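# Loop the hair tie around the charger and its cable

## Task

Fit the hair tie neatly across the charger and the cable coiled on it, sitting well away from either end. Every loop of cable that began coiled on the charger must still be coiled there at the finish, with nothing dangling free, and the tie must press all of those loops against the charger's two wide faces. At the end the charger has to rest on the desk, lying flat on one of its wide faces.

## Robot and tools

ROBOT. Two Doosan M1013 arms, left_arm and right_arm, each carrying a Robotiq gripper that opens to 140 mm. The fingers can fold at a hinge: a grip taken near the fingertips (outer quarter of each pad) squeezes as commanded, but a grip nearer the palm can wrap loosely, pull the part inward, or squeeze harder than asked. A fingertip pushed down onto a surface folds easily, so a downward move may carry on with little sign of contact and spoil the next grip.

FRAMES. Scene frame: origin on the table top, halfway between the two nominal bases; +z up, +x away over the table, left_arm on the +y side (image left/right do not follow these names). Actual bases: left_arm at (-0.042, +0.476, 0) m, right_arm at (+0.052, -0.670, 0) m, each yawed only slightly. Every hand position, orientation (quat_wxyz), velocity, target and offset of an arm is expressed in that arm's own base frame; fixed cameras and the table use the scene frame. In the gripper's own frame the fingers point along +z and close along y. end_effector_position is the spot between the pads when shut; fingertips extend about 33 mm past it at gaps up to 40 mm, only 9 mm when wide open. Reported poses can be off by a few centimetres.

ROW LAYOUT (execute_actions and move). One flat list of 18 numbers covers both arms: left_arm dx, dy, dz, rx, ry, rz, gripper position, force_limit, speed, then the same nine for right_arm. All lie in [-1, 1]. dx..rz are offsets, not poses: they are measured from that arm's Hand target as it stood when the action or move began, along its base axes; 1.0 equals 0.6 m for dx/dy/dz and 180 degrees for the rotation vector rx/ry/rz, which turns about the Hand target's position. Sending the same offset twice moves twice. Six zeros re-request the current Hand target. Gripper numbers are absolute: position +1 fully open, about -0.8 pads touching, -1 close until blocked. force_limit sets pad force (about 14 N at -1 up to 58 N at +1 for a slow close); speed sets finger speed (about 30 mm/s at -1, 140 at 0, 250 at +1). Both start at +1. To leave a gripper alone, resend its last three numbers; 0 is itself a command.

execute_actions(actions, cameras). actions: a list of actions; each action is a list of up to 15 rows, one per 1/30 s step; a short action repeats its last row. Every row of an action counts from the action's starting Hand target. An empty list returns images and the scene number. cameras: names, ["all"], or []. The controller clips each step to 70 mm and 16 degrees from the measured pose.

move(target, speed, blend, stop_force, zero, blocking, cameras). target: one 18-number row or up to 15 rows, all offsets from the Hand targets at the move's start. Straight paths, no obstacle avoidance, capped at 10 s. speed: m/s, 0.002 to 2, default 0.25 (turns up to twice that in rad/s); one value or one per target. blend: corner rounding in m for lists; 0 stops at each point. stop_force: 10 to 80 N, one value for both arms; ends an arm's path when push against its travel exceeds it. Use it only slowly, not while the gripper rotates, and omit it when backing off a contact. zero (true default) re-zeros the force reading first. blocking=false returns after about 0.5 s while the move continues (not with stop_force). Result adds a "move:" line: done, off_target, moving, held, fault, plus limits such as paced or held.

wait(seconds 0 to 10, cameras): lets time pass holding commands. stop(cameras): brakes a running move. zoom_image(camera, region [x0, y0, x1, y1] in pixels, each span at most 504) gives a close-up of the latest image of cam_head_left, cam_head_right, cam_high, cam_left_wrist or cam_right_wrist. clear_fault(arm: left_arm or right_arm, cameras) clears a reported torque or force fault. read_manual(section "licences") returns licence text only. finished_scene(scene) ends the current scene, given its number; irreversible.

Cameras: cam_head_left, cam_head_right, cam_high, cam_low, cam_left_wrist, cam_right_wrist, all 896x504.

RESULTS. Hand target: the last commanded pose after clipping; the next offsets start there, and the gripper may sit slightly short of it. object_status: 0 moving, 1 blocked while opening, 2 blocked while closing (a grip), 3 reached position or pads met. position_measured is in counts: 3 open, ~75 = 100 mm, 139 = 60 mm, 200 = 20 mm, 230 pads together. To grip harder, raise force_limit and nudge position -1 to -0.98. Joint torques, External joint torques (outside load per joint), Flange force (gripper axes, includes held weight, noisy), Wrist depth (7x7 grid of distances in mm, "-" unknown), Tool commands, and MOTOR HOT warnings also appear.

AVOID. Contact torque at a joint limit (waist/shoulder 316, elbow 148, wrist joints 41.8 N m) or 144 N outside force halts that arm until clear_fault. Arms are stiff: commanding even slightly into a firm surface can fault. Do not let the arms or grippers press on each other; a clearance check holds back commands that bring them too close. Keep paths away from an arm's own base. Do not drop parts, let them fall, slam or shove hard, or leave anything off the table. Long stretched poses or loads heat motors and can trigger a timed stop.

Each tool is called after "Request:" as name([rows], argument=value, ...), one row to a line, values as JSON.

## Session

Request:
execute_actions(actions=[])

Scene clock: 0.00 s.
left_arm: end_effector_position=(+0.5868, -0.7514, +0.3819) position_measured=3 object_status=3 end_effector_quat_wxyz=(+0.635, +0.399, -0.639, +0.172) | right_arm: end_effector_position=(+0.5701, -0.0342, +0.1706) position_measured=3 object_status=3 end_effector_quat_wxyz=(-0.574, +0.702, +0.251, +0.339)
Joint positions: left_arm=[-0.597 0.759 1.131 -1.394 1.67 3.187] | right_arm=[-0.671 0.549 2.033 1.101 1.721 -0.381]
Joint velocities: within noise
Joint torques (N m): no reading
External joint torques (N m): no reading
Flange force (N): no reading
Wrist depth (mm): cam_left_wrist=[1942 2240 2978 434 - 2978 2520 / 500 2621 - 464 3449 2880 2675 / 2203 2675 3048 501 716 3084 2621 / 2032 119 814 505 1088 141 2648 / - 119 676 522 824 862 91 / - 511 556 624 697 775 - / - 450 484 528 584 652 -] | cam_right_wrist=[846 802 765 3258 3428 575 405 / - 3180 3180 1239 696 461 346 / 3142 3180 3299 883 534 385 300 / 3180 143 1216 637 435 152 246 / - 121 783 499 365 289 101 / - 926 585 409 315 259 96 / - 691 468 348 277 230 205]
Hand target: left_arm +0.5868, -0.7514, +0.3819; +0.635, +0.399, -0.639, +0.172 | right_arm +0.5701, -0.0342, +0.1706; -0.574, +0.702, +0.251, +0.339
Tool commands: left_gripper/position=+1.0 left_gripper/force_limit=+1.0 left_gripper/speed=+1.0 right_gripper/position=+1.0 right_gripper/force_limit=+1.0 right_gripper/speed=+1.0
camera_calibration:
cam_left_wrist: T_world_to_cam=[[-0.742694, 0.603037, 0.291122, 0.791911], [0.0967818, 0.526852, -0.844429, 0.666921], [-0.6626, -0.598977, -0.449653, 0.252181], [0, 0, 0, 1]] pos_world=[0.690697, -0.677869, 0.446019]
cam_right_wrist: T_world_to_cam=[[0.738242, -0.195448, -0.6456, -0.307198], [-0.670435, -0.317986, -0.670374, 0.489187], [-0.0742687, 0.927731, -0.365786, 0.274706], [0, 0, 0, 1]] pos_world=[0.575156, -0.159339, 0.230095]

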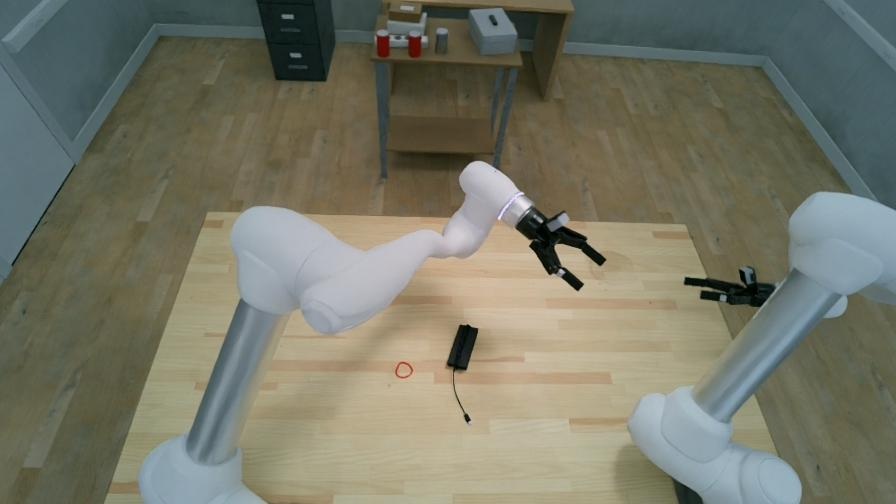

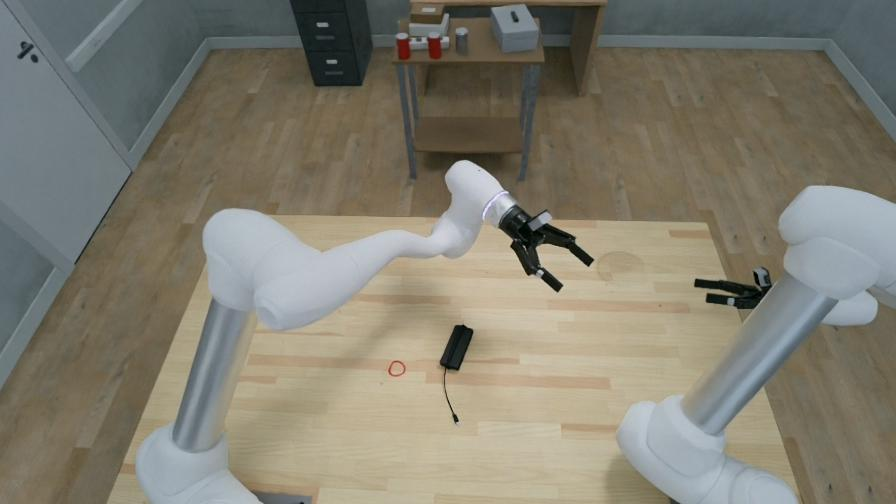

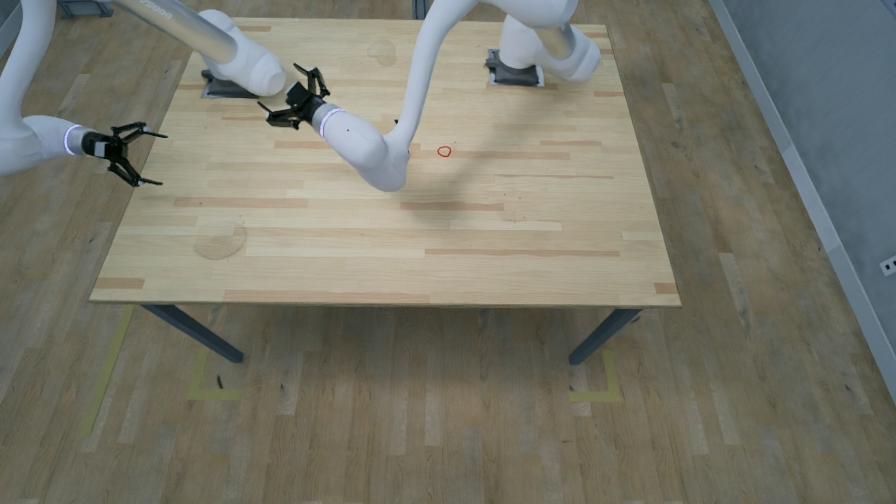

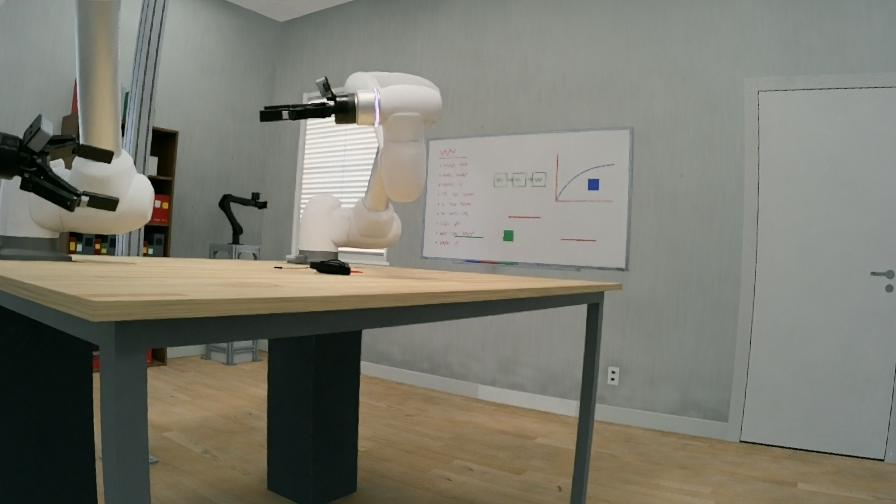

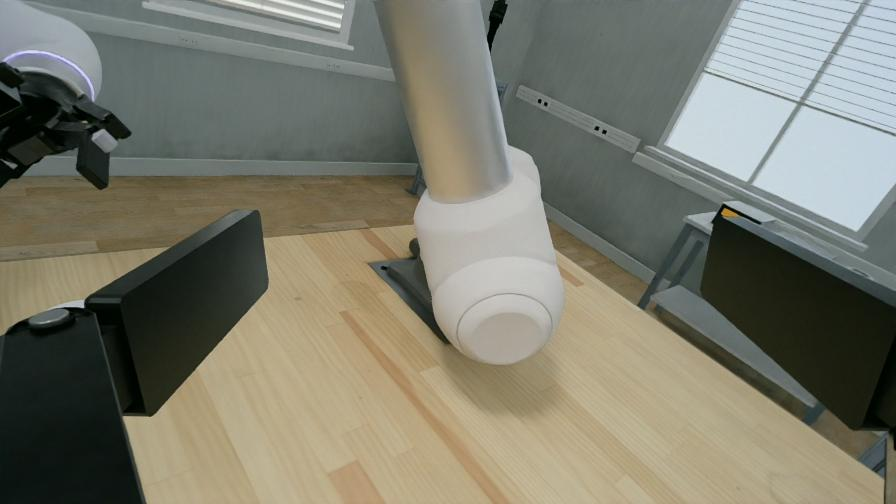

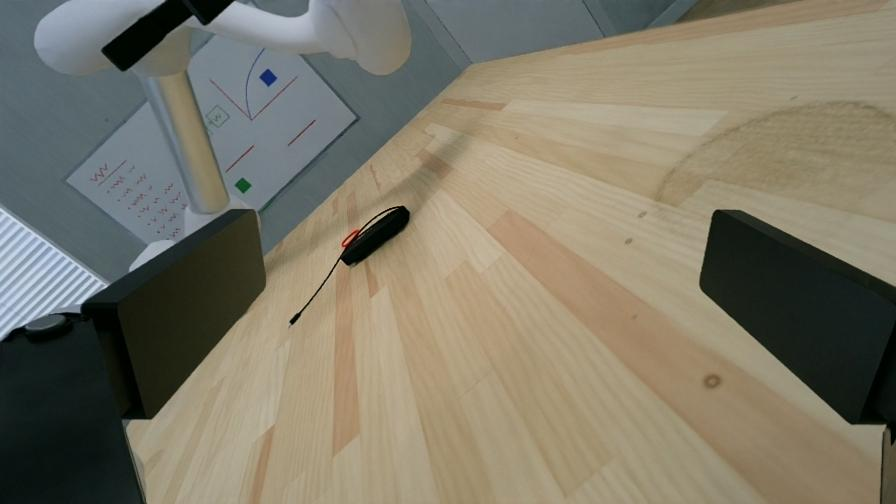

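Request:
move(target=[-0.189,0.723,-0.303,0.511,0.144,0.519,-0.52,0.8,-0.5,-0.1235,0.595,0.2157,0.013,-0.2236,0.0704,-0.8,-1,-0.5], speed=0.4, cameras=["cam_left_wrist","cam_right_wrist","cam_head_left"])

Scene clock: 5.50 s.
left_arm: end_effector_position=(+0.4734, -0.3176, +0.2001) position_measured=195 object_status=3 end_effector_quat_wxyz=(+0.001, +1.000, +0.009, +0.000) | right_arm: end_effector_position=(+0.4960, +0.3228, +0.3000) position_measured=229 object_status=3 end_effector_quat_wxyz=(+0.500, -0.500, -0.500, -0.500)
Joint positions: left_arm=[-0.65 0.101 1.908 -0.002 1.132 0.903] | right_arm=[-0.089 0.268 2.241 1.499 1.624 -0.94]
Joint torques (N m): left_arm=[2.46 -50.45 -39.01 3.71 -0.31 0.2] | right_arm=[2.13 -55.06 -27.09 1.7 2.79 0.01]
External joint torques (N m): left_arm=[-2.4 2.37 1.37 0.17 0.26 -0.2] | right_arm=[-2.02 -1.62 -1.53 0.14 -0.5 -0.01]
Flange force (N): left_arm=[-1.7 4.3 2.8] | right_arm=[3.4 0.5 -3.2]
Wrist depth (mm): cam_left_wrist=[306 304 303 302 300 281 298 / 322 318 318 317 314 290 311 / 336 337 335 333 332 331 328 / 355 355 351 341 344 349 349 / 376 375 92 371 - 93 365 / - - - 394 - - - / - - - - - - -] | cam_right_wrist=[2490 2869 562 2749 2639 2869 - / 3034 1043 1073 2514 3105 2808 - / 3341 960 1091 3142 3034 3034 2838 / 926 953 1091 111 1003 3299 2869 / 725 769 83 93 88 763 2721 / 589 - 71 - - - 615 / - - - - - 72 -]
Hand target: left_arm +0.4734, -0.3176, +0.2001; +0.001, +1.000, +0.009, +0.000 | right_arm +0.4960, +0.3228, +0.3000; +0.500, -0.500, -0.500, -0.500
Off the commanded pose: left_arm 0.000 m, 0 deg | right_arm 0.000 m, 0 deg.
move: done
camera_calibration:
cam_left_wrist: T_world_to_cam=[[0.0264148, -0.999419, -0.0215536, -0.311528], [-0.942203, -0.032095, 0.333502, 0.374499], [-0.334, 0.0114984, -0.942503, 0.49206], [0, 0, 0, 1]] pos_world=[0.525431, -0.304985, 0.332157]
cam_right_wrist: T_world_to_cam=[[0.999754, 0.0199732, -0.00963212, -0.489158], [-0.00175868, -0.361591, -0.932335, 0.400797], [-0.0221046, 0.932123, -0.361467, -0.0432061], [0, 0, 0, 1]] pos_world=[0.488787, 0.194968, 0.353348]
Images, in order (width x height): cam_head_left 896x504, cam_left_wrist 896x504, cam_right_wrist 896x504.

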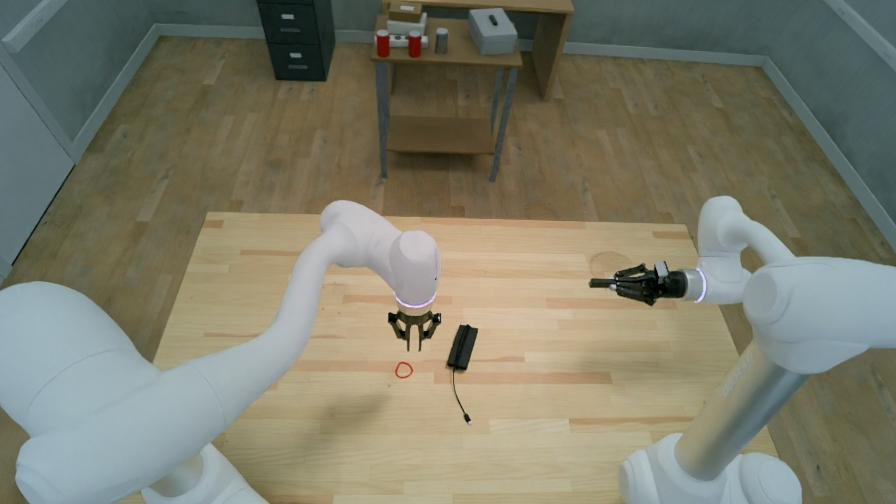

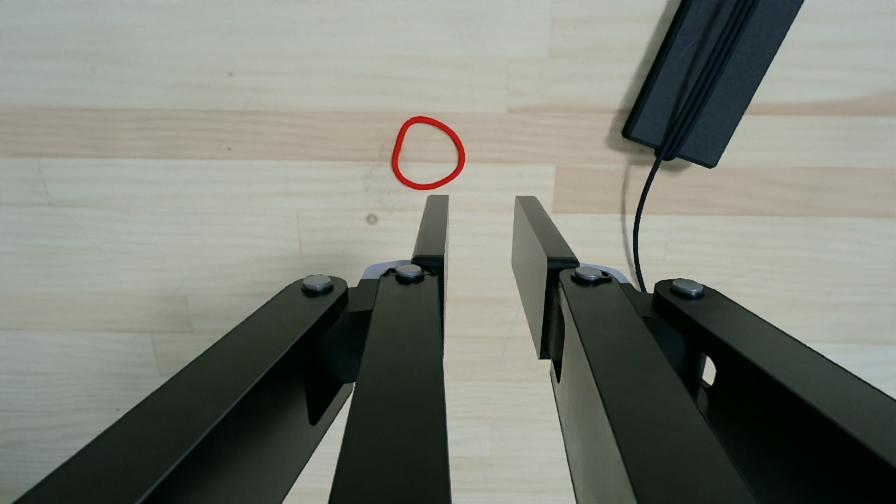

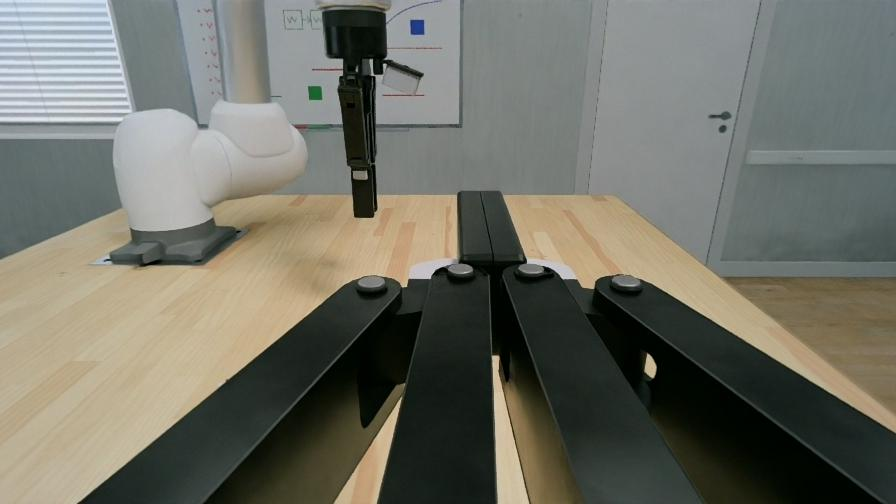

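Request:
move([
  [0.0108,0.008,-0.24,0,0,0,-0.52,0.8,-0.5,0,0,0,0,0,0,-0.8,-1,-0.5],
], speed=0.15, cameras=["cam_left_wrist"])

Scene clock: 7.47 s.
left_arm: end_effector_position=(+0.4799, -0.3128, +0.0561) position_measured=195 object_status=3 end_effector_quat_wxyz=(+0.001, +1.000, +0.009, +0.000) | right_arm: end_effector_position=(+0.4960, +0.3228, +0.3000) position_measured=229 object_status=3 end_effector_quat_wxyz=(+0.500, -0.500, -0.500, -0.500)
Joint positions: left_arm=[-0.637 0.242 2.042 -0.002 0.856 0.917] | right_arm=[-0.089 0.268 2.241 1.499 1.624 -0.94]
Joint torques (N m): left_arm=[2.4 -58.4 -32.66 3.09 -0.03 0.08] | right_arm=[2.29 -55.09 -27.04 1.65 2.76 0]
External joint torques (N m): left_arm=[-2.4 2.51 1.25 0.16 -0.01 -0.08] | right_arm=[-2.16 -1.5 -1.58 0.19 -0.48 0]
Flange force (N): left_arm=[-1.7 4.1 4.0] | right_arm=[3.3 0.7 -3.5]
Wrist depth (mm): cam_left_wrist=[174 173 173 172 171 170 167 / 184 182 181 180 179 179 162 / 192 190 191 190 188 187 165 / 203 203 199 198 152 198 197 / 215 212 92 211 - 93 208 / - - - 222 - - - / - - - 239 - - -] | cam_right_wrist=[2808 2999 560 636 3180 2900 - / 2999 1039 1019 3069 2514 2999 - / - 963 1095 - 3034 3180 - / 929 949 1015 111 1003 1183 2421 / 721 767 83 93 88 721 2808 / 589 - 71 - - - 615 / - - - - - 69 -]
Hand target: left_arm +0.4799, -0.3128, +0.0561; +0.001, +1.000, +0.009, +0.000 | right_arm +0.4960, +0.3228, +0.3000; +0.500, -0.500, -0.500, -0.500
Off the commanded pose: left_arm 0.000 m, 0 deg | right_arm 0.000 m, 0 deg.
move: done
camera_calibration:
cam_left_wrist: T_world_to_cam=[[0.0264148, -0.999419, -0.0215536, -0.310006], [-0.942203, -0.032095, 0.333502, 0.428802], [-0.334, 0.0114984, -0.942503, 0.358455], [0, 0, 0, 1]] pos_world=[0.531931, -0.300185, 0.188157]
Images, in order (width x height): cam_left_wrist 896x504.

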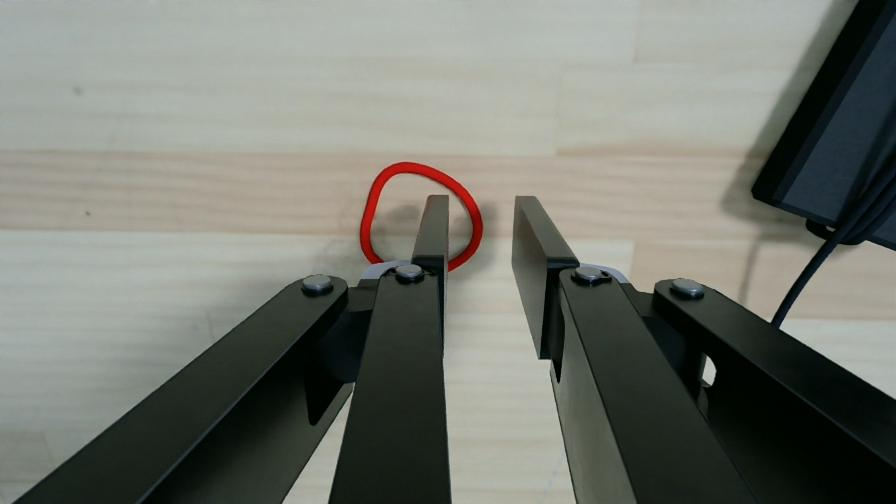

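Request:
move([
  [0,0,-0.0358,0,0,0,-0.52,-1,-1,0,0,0,0,0,0,-0.8,-1,-0.5],
  [0,0,-0.0358,0,0,0,-1,-1,-1,0,0,0,0,0,0,-0.8,-1,-0.5],
], speed=0.04, cameras=["cam_left_wrist"])

Scene clock: 9.43 s.
left_arm: end_effector_position=(+0.4799, -0.3128, +0.0346) position_measured=225 object_status=0 end_effector_quat_wxyz=(+0.001, +1.000, +0.009, +0.000) | right_arm: end_effector_position=(+0.4960, +0.3228, +0.3000) position_measured=229 object_status=3 end_effector_quat_wxyz=(+0.500, -0.500, -0.500, -0.500)
Joint positions: left_arm=[-0.637 0.268 2.058 -0.002 0.814 0.918] | right_arm=[-0.089 0.268 2.241 1.499 1.624 -0.94]
Joint torques (N m): left_arm=[2.43 -59.8 -31.35 2.93 -0.27 0.04] | right_arm=[1.93 -55.18 -27.04 1.77 2.75 0.06]
External joint torques (N m): left_arm=[-2.46 2.75 1.17 0.2 0.22 -0.04] | right_arm=[-2.03 -1.33 -1.58 0.1 -0.47 -0.06]
Flange force (N): left_arm=[-1.3 4.4 3.8] | right_arm=[2.9 0.9 -3.4]
Wrist depth (mm): cam_left_wrist=[153 153 153 152 151 152 150 / 161 161 160 160 160 158 156 / 170 170 168 167 167 166 148 / 180 180 177 133 174 175 175 / 190 188 - - - 181 184 / 200 - - - - - 194 / - - - - - - -] | cam_right_wrist=[2869 2838 565 666 2749 2838 - / 3034 1035 594 700 2965 2932 - / - 970 1123 3034 3069 3069 - / 1015 949 1015 111 1007 1211 3069 / 725 767 83 93 88 772 2778 / 590 - 71 - - 71 615 / - - - - - 69 -]
Hand target: left_arm +0.4799, -0.3128, +0.0346; +0.001, +1.000, +0.009, +0.000 | right_arm +0.4960, +0.3228, +0.3000; +0.500, -0.500, -0.500, -0.500
Off the commanded pose: left_arm 0.000 m, 0 deg | right_arm 0.000 m, 0 deg.
move: done
camera_calibration:
cam_left_wrist: T_world_to_cam=[[0.0265099, -0.999415, -0.0215911, -0.310513], [-0.942169, -0.0321982, 0.333589, 0.435908], [-0.334089, 0.011499, -0.942471, 0.338233], [0, 0, 0, 1]] pos_world=[0.531931, -0.300185, 0.166657]
Images, in order (width x height): cam_left_wrist 896x504.

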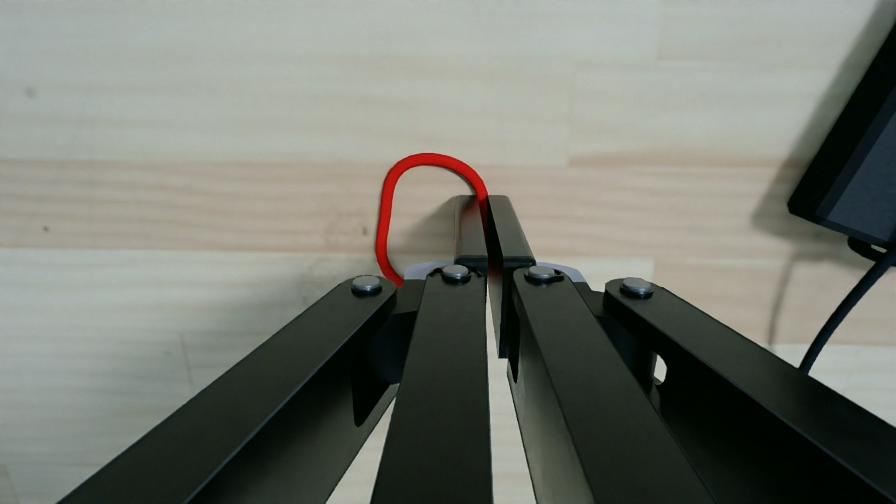

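Request:
move([
  [0,0,0.12,0,0,0,-1,-1,-1,0,0,0,0,0,0,-0.8,-1,-0.5],
  [0.191,-0.0858,0.4423,-0.385,-0.385,-0.385,-1,-1,-1,0,0,0,0,0,0,-0.8,-1,-0.5],
], speed=[0.15,0.3], cameras=["cam_right_wrist","cam_left_wrist","cam_head_right"])

Scene clock: 14.57 s.
left_arm: end_effector_position=(+0.5945, -0.3642, +0.3000) position_measured=225 object_status=2 end_effector_quat_wxyz=(+0.505, +0.504, -0.496, +0.495) | right_arm: end_effector_position=(+0.4960, +0.3228, +0.3000) position_measured=229 object_status=3 end_effector_quat_wxyz=(+0.500, -0.500, -0.500, -0.500)
Joint positions: left_arm=[-0.111 0.387 2.052 -1.654 1.501 3.995] | right_arm=[-0.089 0.268 2.241 1.499 1.624 -0.94]
Joint torques (N m): left_arm=[2.38 -64.53 -24.91 -2.3 2.33 0.12] | right_arm=[2.01 -55.31 -26.88 1.71 2.8 0.05]
External joint torques (N m): left_arm=[-2.27 1.57 1.02 0.3 -0.22 -0.12] | right_arm=[-2 -1.17 -1.72 0.15 -0.51 -0.06]
Flange force (N): left_arm=[-2.4 0.4 3.6] | right_arm=[2.7 1.4 -3.2]
Wrist depth (mm): cam_left_wrist=[- - 749 2818 3236 642 590 / - - - 730 - 3013 660 / - 3048 2473 3640 2818 712 2545 / 3084 3196 978 117 1040 874 641 / 2361 730 - - - 789 753 / 590 - - - - - 607 / - - - - - - -] | cam_right_wrist=[2869 2808 2778 2808 2315 2808 2778 / 2932 1086 3105 846 - 2999 2932 / - 967 1466 871 3428 3142 3069 / 946 956 1100 111 1019 1194 3299 / 727 767 83 93 88 761 2721 / 589 - 71 - - - 617 / - - - - - - -]
Hand target: left_arm +0.5945, -0.3643, +0.3000; +0.505, +0.504, -0.496, +0.495 | right_arm +0.4960, +0.3228, +0.3000; +0.500, -0.500, -0.500, -0.500
Off the commanded pose: left_arm 0.000 m, 0 deg | right_arm 0.000 m, 0 deg.
move: done
camera_calibration:
cam_left_wrist: T_world_to_cam=[[-0.999426, -0.0213886, 0.0262664, 0.592557], [-0.0318985, 0.333388, -0.94225, 0.428368], [0.0113965, -0.942547, -0.333879, -0.108223], [0, 0, 0, 1]] pos_world=[0.607114, -0.232144, 0.351932]
cam_right_wrist: T_world_to_cam=[[0.999754, 0.0199732, -0.00963212, -0.489158], [-0.00175868, -0.361591, -0.932335, 0.400797], [-0.0221046, 0.932123, -0.361467, -0.0432061], [0, 0, 0, 1]] pos_world=[0.488787, 0.194968, 0.353348]
Images, in order (width x height): cam_head_right 896x504, cam_left_wrist 896x504, cam_right_wrist 896x504.

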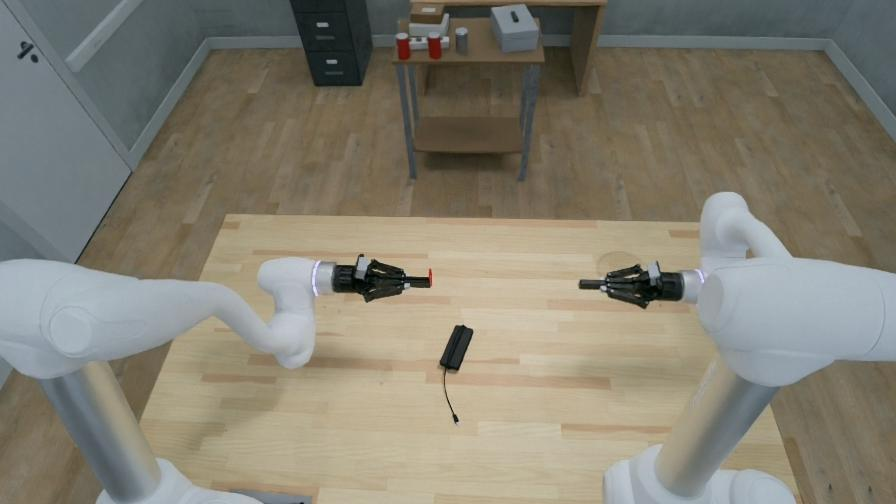

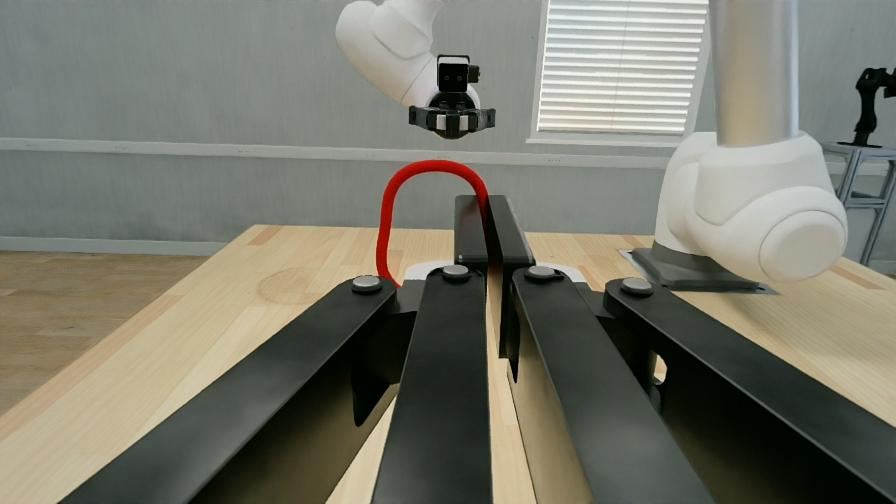

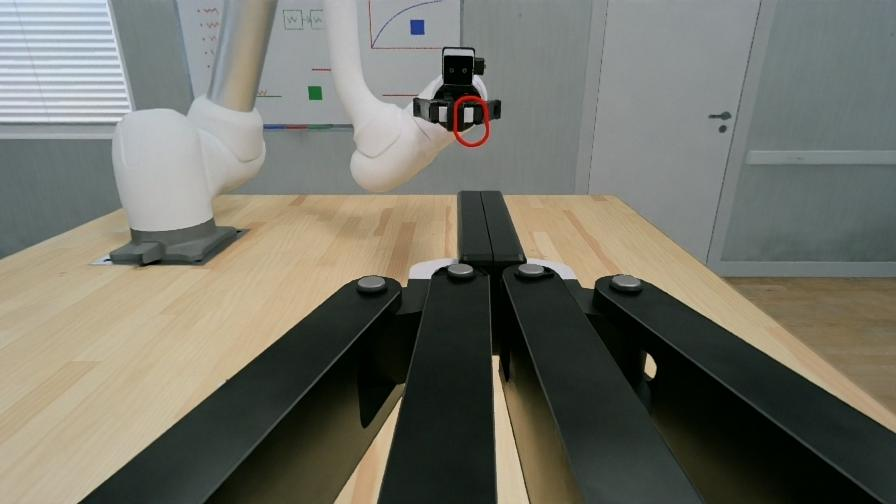

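Request:
move(target=[0,0,0,0,0,0,-1,-1,-1,0.0217,0.58,0,0,0,0,-0.8,-1,-0.5], speed=0.25, cameras=["cam_right_wrist","cam_left_wrist"])

Request:
zoom_image(camera="cam_right_wrist", region=[400, 60, 580, 280])

Request:
zoom_image(camera="cam_left_wrist", region=[340, 100, 560, 300])

Scene clock: 17.07 s.
left_arm: end_effector_position=(+0.5945, -0.3643, +0.3000) position_measured=225 object_status=2 end_effector_quat_wxyz=(+0.505, +0.504, -0.496, +0.495) | right_arm: end_effector_position=(+0.5090, +0.6707, +0.3000) position_measured=229 object_status=3 end_effector_quat_wxyz=(+0.500, -0.500, -0.500, -0.500)
Joint positions: left_arm=[-0.111 0.387 2.052 -1.654 1.501 3.996] | right_arm=[0.53 0.405 2.023 1.988 1.234 -0.93]
Joint torques (N m): left_arm=[2.34 -65.2 -24.83 -2.27 1.97 0.06] | right_arm=[1.87 -71.86 -31.58 0.26 2.95 0.04]
External joint torques (N m): left_arm=[-2.34 2.57 0.96 0.27 0.13 -0.06] | right_arm=[-1.79 -2.05 -0.81 0.16 -0.69 -0.04]
Flange force (N): left_arm=[-3.9 -0.9 3.5] | right_arm=[3.5 0.5 -2.1]
Wrist depth (mm): cam_left_wrist=[- - 468 - - - 580 / - - 493 385 - 3640 623 / - 3120 - 208 - 829 655 / 2788 3048 982 121 1048 874 714 / 2405 732 - - - 789 760 / 589 - - - - - 610 / - - - - - - -] | cam_right_wrist=[2467 725 2444 2467 2146 2444 2490 / 2562 2562 562 393 2613 2562 2965 / 689 810 539 207 2808 2778 2467 / 682 933 585 111 1003 2838 3142 / 658 767 83 93 88 725 2693 / 589 - 71 - - - 2128 / - - - - - 72 -]
Hand target: left_arm +0.5945, -0.3643, +0.3000; +0.505, +0.504, -0.496, +0.495 | right_arm +0.5090, +0.6708, +0.3000; +0.500, -0.500, -0.500, -0.500
Off the commanded pose: left_arm 0.000 m, 0 deg | right_arm 0.000 m, 0 deg.
move: done
camera_calibration:
cam_left_wrist: T_world_to_cam=[[-0.99943, -0.0212578, 0.026207, 0.592611], [-0.0317978, 0.333304, -0.942283, 0.428299], [0.011296, -0.94258, -0.33379, -0.1082], [0, 0, 0, 1]] pos_world=[0.607114, -0.232144, 0.351932]
cam_right_wrist: T_world_to_cam=[[0.999754, 0.0199732, -0.00963212, -0.509103], [-0.00175868, -0.361591, -0.932335, 0.526617], [-0.0221046, 0.932123, -0.361467, -0.367204], [0, 0, 0, 1]] pos_world=[0.501787, 0.542868, 0.353348]
Images, in order (width x height): cam_left_wrist 896x504, cam_right_wrist 896x504.

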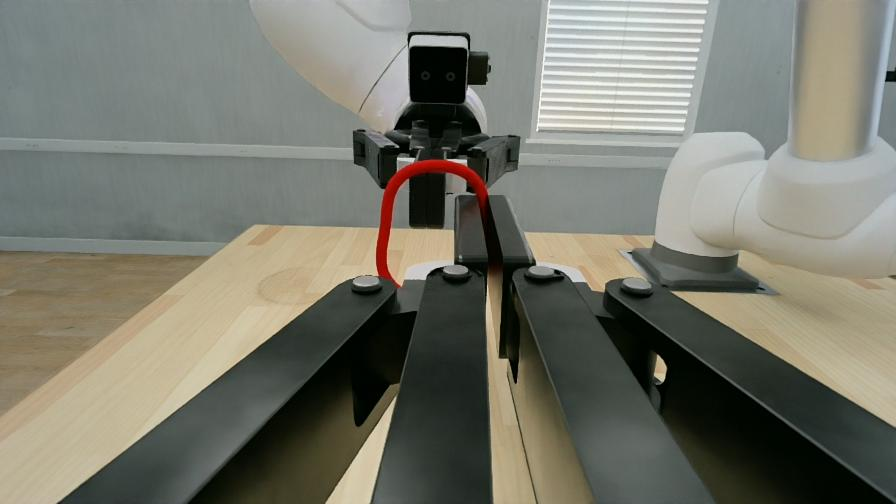

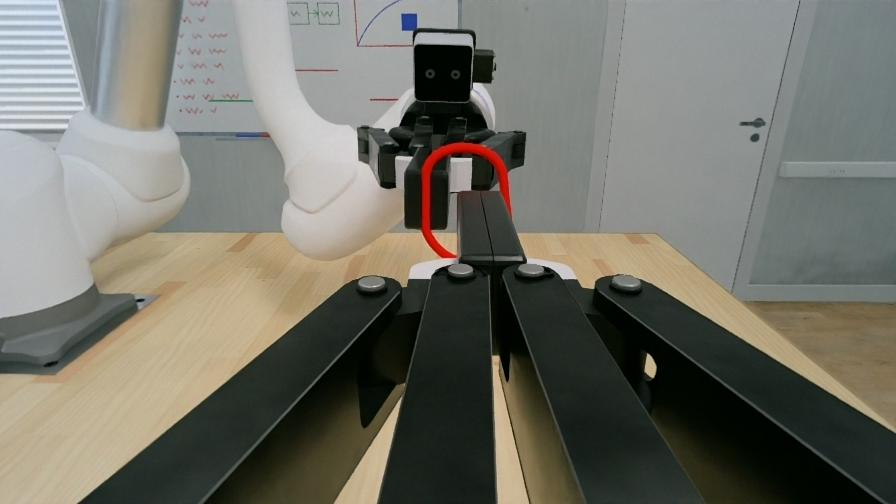

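Scaled by 2.291.

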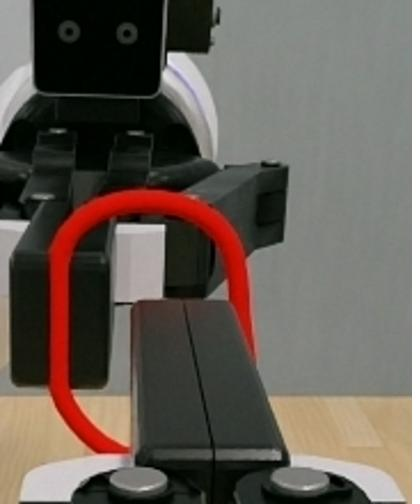

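Scaled by 2.291.

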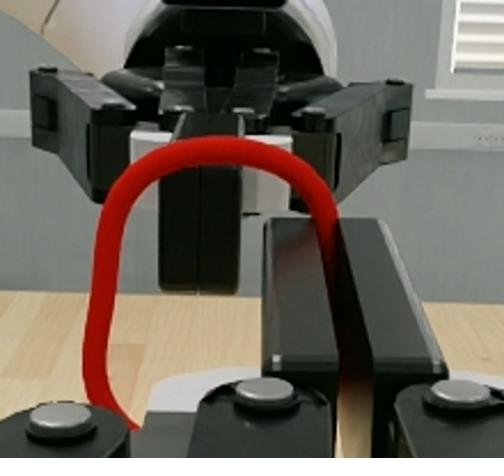

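Request:
move([
  [0,0,0,0,0,0,-1,-1,-1,-0.0025,0.03,0,0,0,0,-0.8,-1,-0.5],
  [0,0,0,0,0,0,-1,-1,-1,-0.0025,0.1,0,0,0,0,-0.8,-1,-0.5],
], speed=0.06, stop_force=12, cameras=["cam_right_wrist","cam_left_wrist"])

Request:
zoom_image(camera="cam_left_wrist", region=[340, 100, 560, 300])

Request:
zoom_image(camera="cam_right_wrist", region=[400, 100, 620, 300])

Scene clock: 19.47 s.
left_arm: end_effector_position=(+0.5945, -0.3643, +0.3000) position_measured=225 object_status=2 end_effector_quat_wxyz=(+0.505, +0.504, -0.496, +0.495) | right_arm: end_effector_position=(+0.5075, +0.7308, +0.3000) position_measured=229 object_status=3 end_effector_quat_wxyz=(+0.500, -0.500, -0.500, -0.500)
Joint positions: left_arm=[-0.111 0.387 2.052 -1.654 1.501 3.996] | right_arm=[0.612 0.445 1.956 2.049 1.173 -0.929]
Joint torques (N m): left_arm=[2.2 -65.32 -24.86 -2.27 1.99 0.07] | right_arm=[2.34 -76.65 -31.81 -0.01 2.77 0.04]
External joint torques (N m): left_arm=[-2.22 2.79 0.99 0.26 0.11 -0.07] | right_arm=[-2.18 -2.13 -1.6 0.19 -0.5 -0.04]
Flange force (N): left_arm=[-4.2 -1.1 3.3] | right_arm=[3.7 2.1 -1.7]
Wrist depth (mm): cam_left_wrist=[- - 412 - - - 572 / - - 437 327 - - 624 / 3236 3084 257 187 3236 837 665 / 3196 2675 978 121 1048 877 708 / 2496 732 - - - 787 760 / 586 - - - - - 601 / - - - - - - -] | cam_right_wrist=[653 670 2444 2399 2378 2444 2378 / 691 2562 2467 340 2421 2538 2562 / 680 812 478 188 2514 2721 2613 / 675 936 499 111 929 2749 2613 / 661 767 83 93 88 727 2778 / 590 - 71 - - 71 2111 / - - - - - 71 -]
Hand target: left_arm +0.5945, -0.3643, +0.3000; +0.505, +0.504, -0.496, +0.495 | right_arm +0.5075, +0.7308, +0.3000; +0.500, -0.500, -0.500, -0.500
Off the commanded pose: left_arm 0.000 m, 0 deg | right_arm 0.000 m, 0 deg.
move: done
camera_calibration:
cam_left_wrist: T_world_to_cam=[[-0.999434, -0.0212237, 0.026113, 0.592653], [-0.0316979, 0.333306, -0.942286, 0.42824], [0.0112952, -0.94258, -0.33379, -0.1082], [0, 0, 0, 1]] pos_world=[0.607114, -0.232144, 0.351932]
cam_right_wrist: T_world_to_cam=[[0.999754, 0.0199732, -0.00963212, -0.508804], [-0.00175868, -0.361591, -0.932335, 0.548346], [-0.0221046, 0.932123, -0.361467, -0.423258], [0, 0, 0, 1]] pos_world=[0.500287, 0.602968, 0.353348]
Images, in order (width x height): cam_left_wrist 896x504, cam_right_wrist 896x504.

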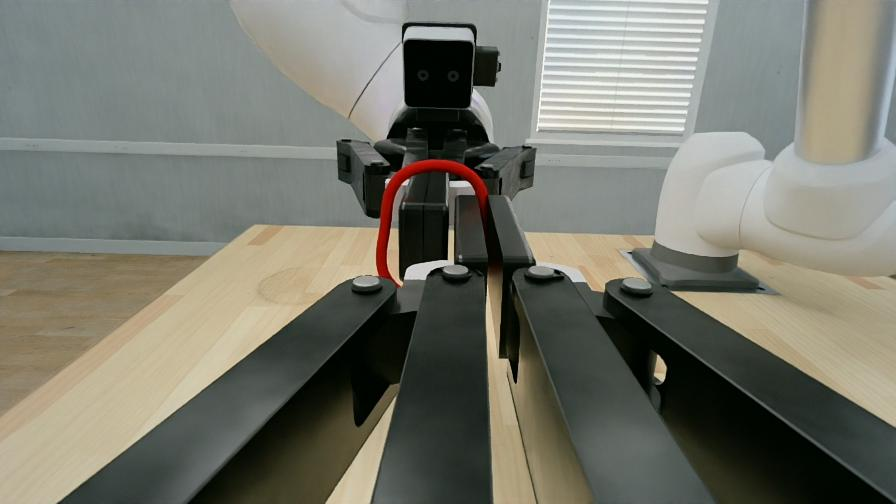

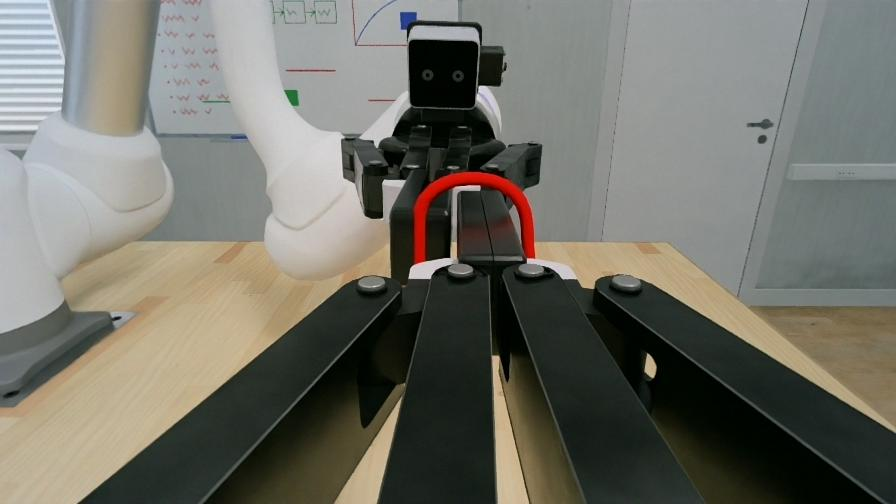

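Scaled by 2.291.

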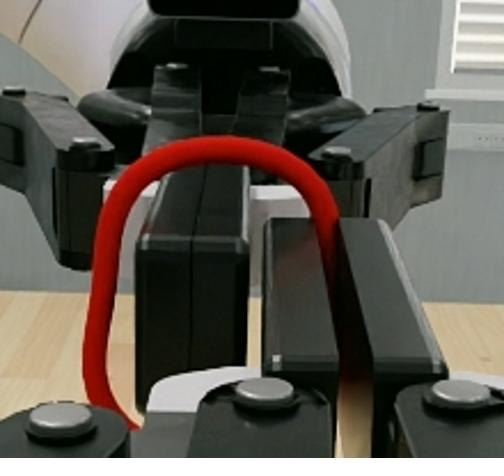

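Scaled by 2.291.

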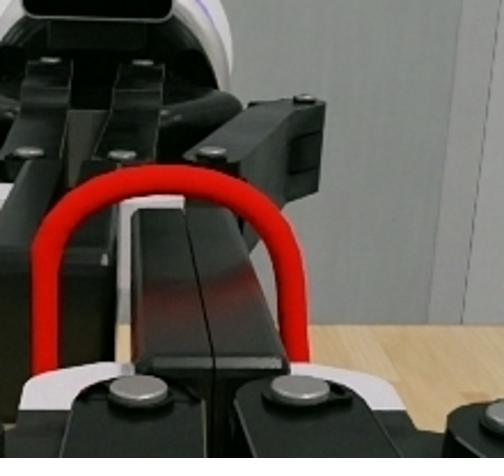

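Request:
move([
  [0,0,0,0,0,0,-1,-1,-1,0.005,-0.01,0,0,0,0,-0.8,-1,-0.5],
  [0,0,0,0,0,0,-0.705,-1,-1,0.005,-0.01,0,0,0,0,-0.8,-1,-0.5],
  [0,0.12,0,0,0,0,-0.705,-1,-1,0.005,-0.01,0,0,0,0,-0.8,-1,-0.5],
  [0,0.12,0,0,0,0,-0.705,-1,-1,0.005,-0.01,0,0,0,0,-0.3,0.5,-1],
], speed=0.1, cameras=["cam_right_wrist","cam_left_wrist"])

Scene clock: 23.60 s.
left_arm: end_effector_position=(+0.5945, -0.2923, +0.3000) position_measured=217 object_status=3 end_effector_quat_wxyz=(+0.505, +0.504, -0.496, +0.495) | right_arm: end_effector_position=(+0.5105, +0.7248, +0.3000) position_measured=167 object_status=0 end_effector_quat_wxyz=(+0.500, -0.500, -0.500, -0.500)
Joint positions: left_arm=[0.01 0.388 2.051 -1.562 1.579 3.992] | right_arm=[0.602 0.443 1.958 2.041 1.179 -0.926]
Joint torques (N m): left_arm=[2.35 -64.91 -24.6 -2.04 1.99 0.07] | right_arm=[2.22 -76.77 -31.71 0 2.75 0.12]
External joint torques (N m): left_arm=[-2.34 2.95 1.09 0.29 0.1 -0.07] | right_arm=[-2.32 -1.8 -1.63 0.24 -0.49 -0.12]
Flange force (N): left_arm=[-4.5 -1.5 3.4] | right_arm=[3.1 2.5 -1.6]
Wrist depth (mm): cam_left_wrist=[- - 487 2621 - - 636 / - - 503 400 - - 701 / - 2730 - 267 - 859 743 / 4227 3084 989 134 1020 929 929 / 2320 730 - - - 799 762 / 590 - - - - - 614 / - - - - - - -] | cam_right_wrist=[675 2315 2399 2315 2356 2421 2181 / 702 2538 568 409 3069 2538 2514 / 693 3299 551 230 2490 2666 2514 / 691 920 117 871 138 2808 - / 655 - 90 689 88 87 2808 / - - - 563 - - - / - 73 - 463 - - -]
Hand target: left_arm +0.5945, -0.2923, +0.3000; +0.505, +0.504, -0.496, +0.495 | right_arm +0.5105, +0.7248, +0.3000; +0.500, -0.500, -0.500, -0.500
Off the commanded pose: left_arm 0.000 m, 0 deg | right_arm 0.000 m, 0 deg.
move: done
camera_calibration:
cam_left_wrist: T_world_to_cam=[[-0.99943, -0.0212578, 0.026207, 0.594141], [-0.0317978, 0.333304, -0.942283, 0.404301], [0.011296, -0.94258, -0.33379, -0.0403347], [0, 0, 0, 1]] pos_world=[0.607114, -0.160144, 0.351932]
cam_right_wrist: T_world_to_cam=[[0.999754, 0.0199732, -0.00963212, -0.511684], [-0.00175868, -0.361591, -0.932335, 0.546182], [-0.0221046, 0.932123, -0.361467, -0.417599], [0, 0, 0, 1]] pos_world=[0.503287, 0.596968, 0.353348]
Images, in order (width x height): cam_left_wrist 896x504, cam_right_wrist 896x504.

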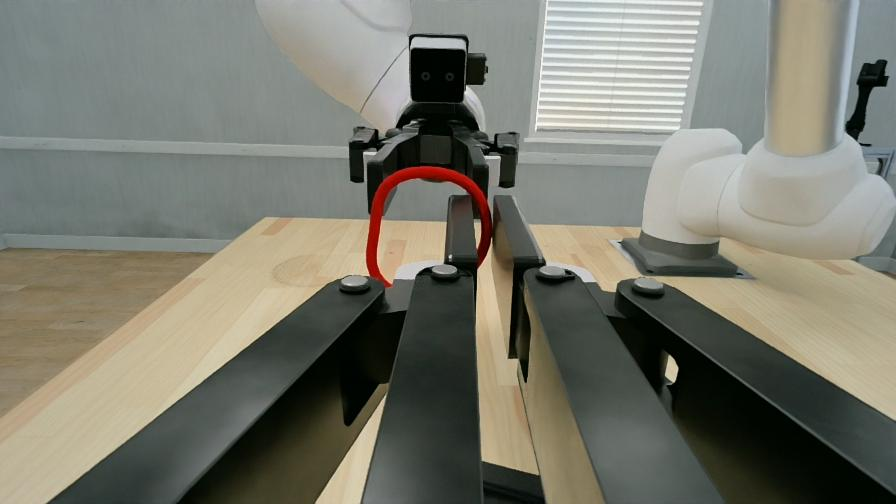

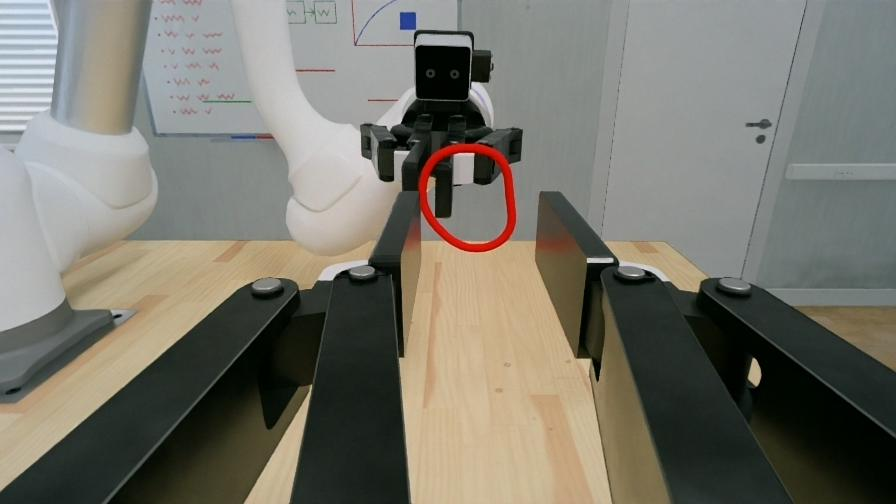

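Request:
move(target=[0,0,0,0,0,0,-1,-1,-1,-0.005,0,0,0,0,0,-0.8,-1,-0.5], speed=0.1, cameras=["cam_right_wrist","cam_left_wrist"])

Request:
zoom_image(camera="cam_left_wrist", region=[340, 100, 560, 300])

Request:
zoom_image(camera="cam_right_wrist", region=[380, 60, 600, 280])

Scene clock: 24.70 s.
left_arm: end_effector_position=(+0.5945, -0.2923, +0.3000) position_measured=225 object_status=2 end_effector_quat_wxyz=(+0.505, +0.504, -0.496, +0.495) | right_arm: end_effector_position=(+0.5076, +0.7248, +0.3000) position_measured=229 object_status=0 end_effector_quat_wxyz=(+0.500, -0.500, -0.500, -0.500)
Joint positions: left_arm=[0.01 0.388 2.051 -1.562 1.579 3.992] | right_arm=[0.604 0.44 1.963 2.044 1.179 -0.929]
Joint torques (N m): left_arm=[2.56 -64.7 -24.51 -2.03 1.98 0.1] | right_arm=[2.59 -76.19 -31.72 -0.01 2.77 0.12]
External joint torques (N m): left_arm=[-2.61 2.69 1 0.27 0.11 -0.1] | right_arm=[-2.32 -2.03 -1.57 0.2 -0.51 -0.12]
Flange force (N): left_arm=[-4.0 -1.4 3.8] | right_arm=[3.4 2.2 -1.8]
Wrist depth (mm): cam_left_wrist=[- - 494 517 - - 646 / - 3196 520 402 - 4442 705 / 2788 3196 - 257 - 877 724 / 3318 2818 1012 121 1024 936 789 / 2340 743 - - - 787 760 / 590 - - - - - 608 / - - - - - - -] | cam_right_wrist=[666 2356 2378 2514 2399 2399 2932 / 696 2538 560 412 3105 2514 2666 / 689 2838 552 253 2721 2693 2421 / 689 943 868 111 1011 2869 - / 652 772 83 93 88 715 2778 / 584 - 71 - - 71 2146 / - - - - - 72 -]
Hand target: left_arm +0.5945, -0.2923, +0.3000; +0.505, +0.504, -0.496, +0.495 | right_arm +0.5075, +0.7248, +0.3000; +0.500, -0.500, -0.500, -0.500
Off the commanded pose: left_arm 0.000 m, 0 deg | right_arm 0.000 m, 0 deg.
move: done
camera_calibration:
cam_left_wrist: T_world_to_cam=[[-0.99943, -0.0212578, 0.026207, 0.594141], [-0.0317978, 0.333304, -0.942283, 0.404301], [0.011296, -0.94258, -0.33379, -0.0403347], [0, 0, 0, 1]] pos_world=[0.607114, -0.160144, 0.351932]
cam_right_wrist: T_world_to_cam=[[0.999754, 0.0199732, -0.00963212, -0.508684], [-0.00175868, -0.361591, -0.932335, 0.546176], [-0.0221046, 0.932123, -0.361467, -0.417665], [0, 0, 0, 1]] pos_world=[0.500287, 0.596968, 0.353348]
Images, in order (width x height): cam_left_wrist 896x504, cam_right_wrist 896x504.

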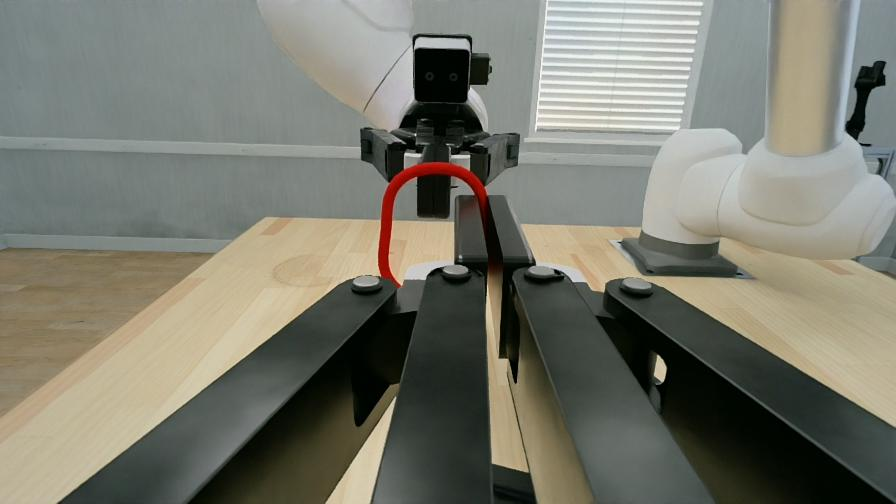

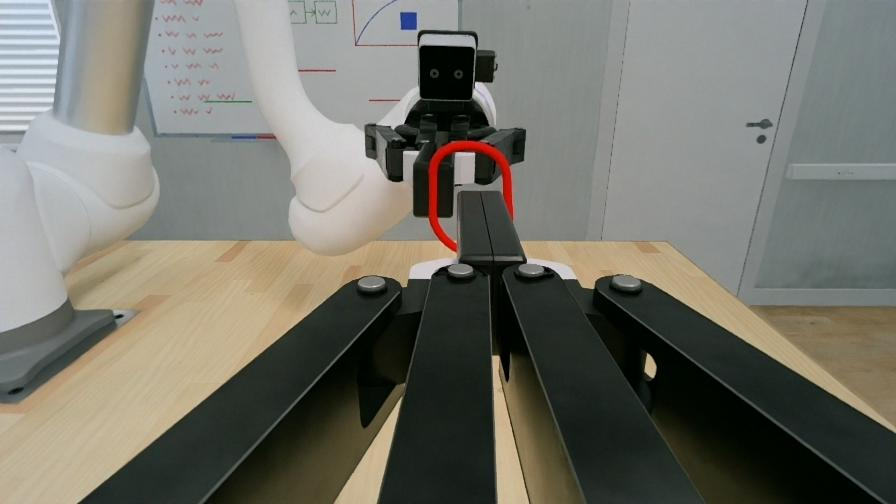

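Scaled by 2.291.

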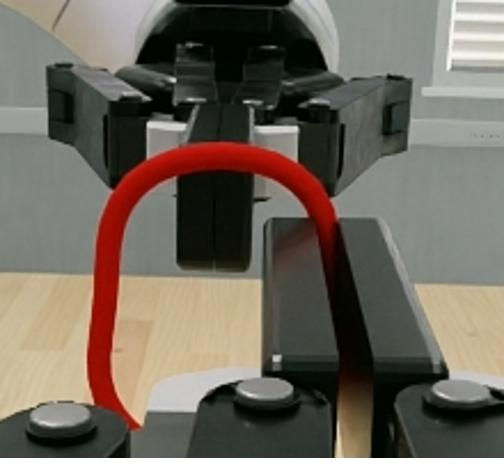

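Scaled by 2.291.

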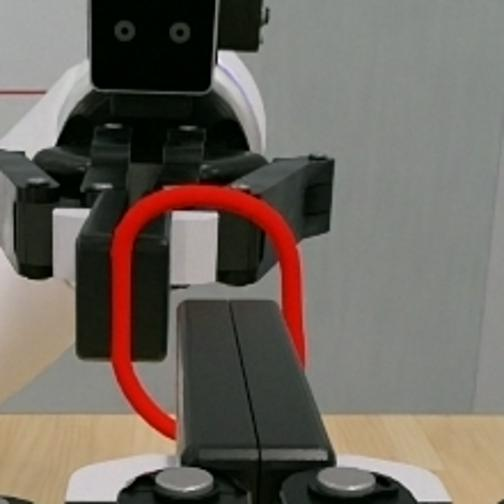

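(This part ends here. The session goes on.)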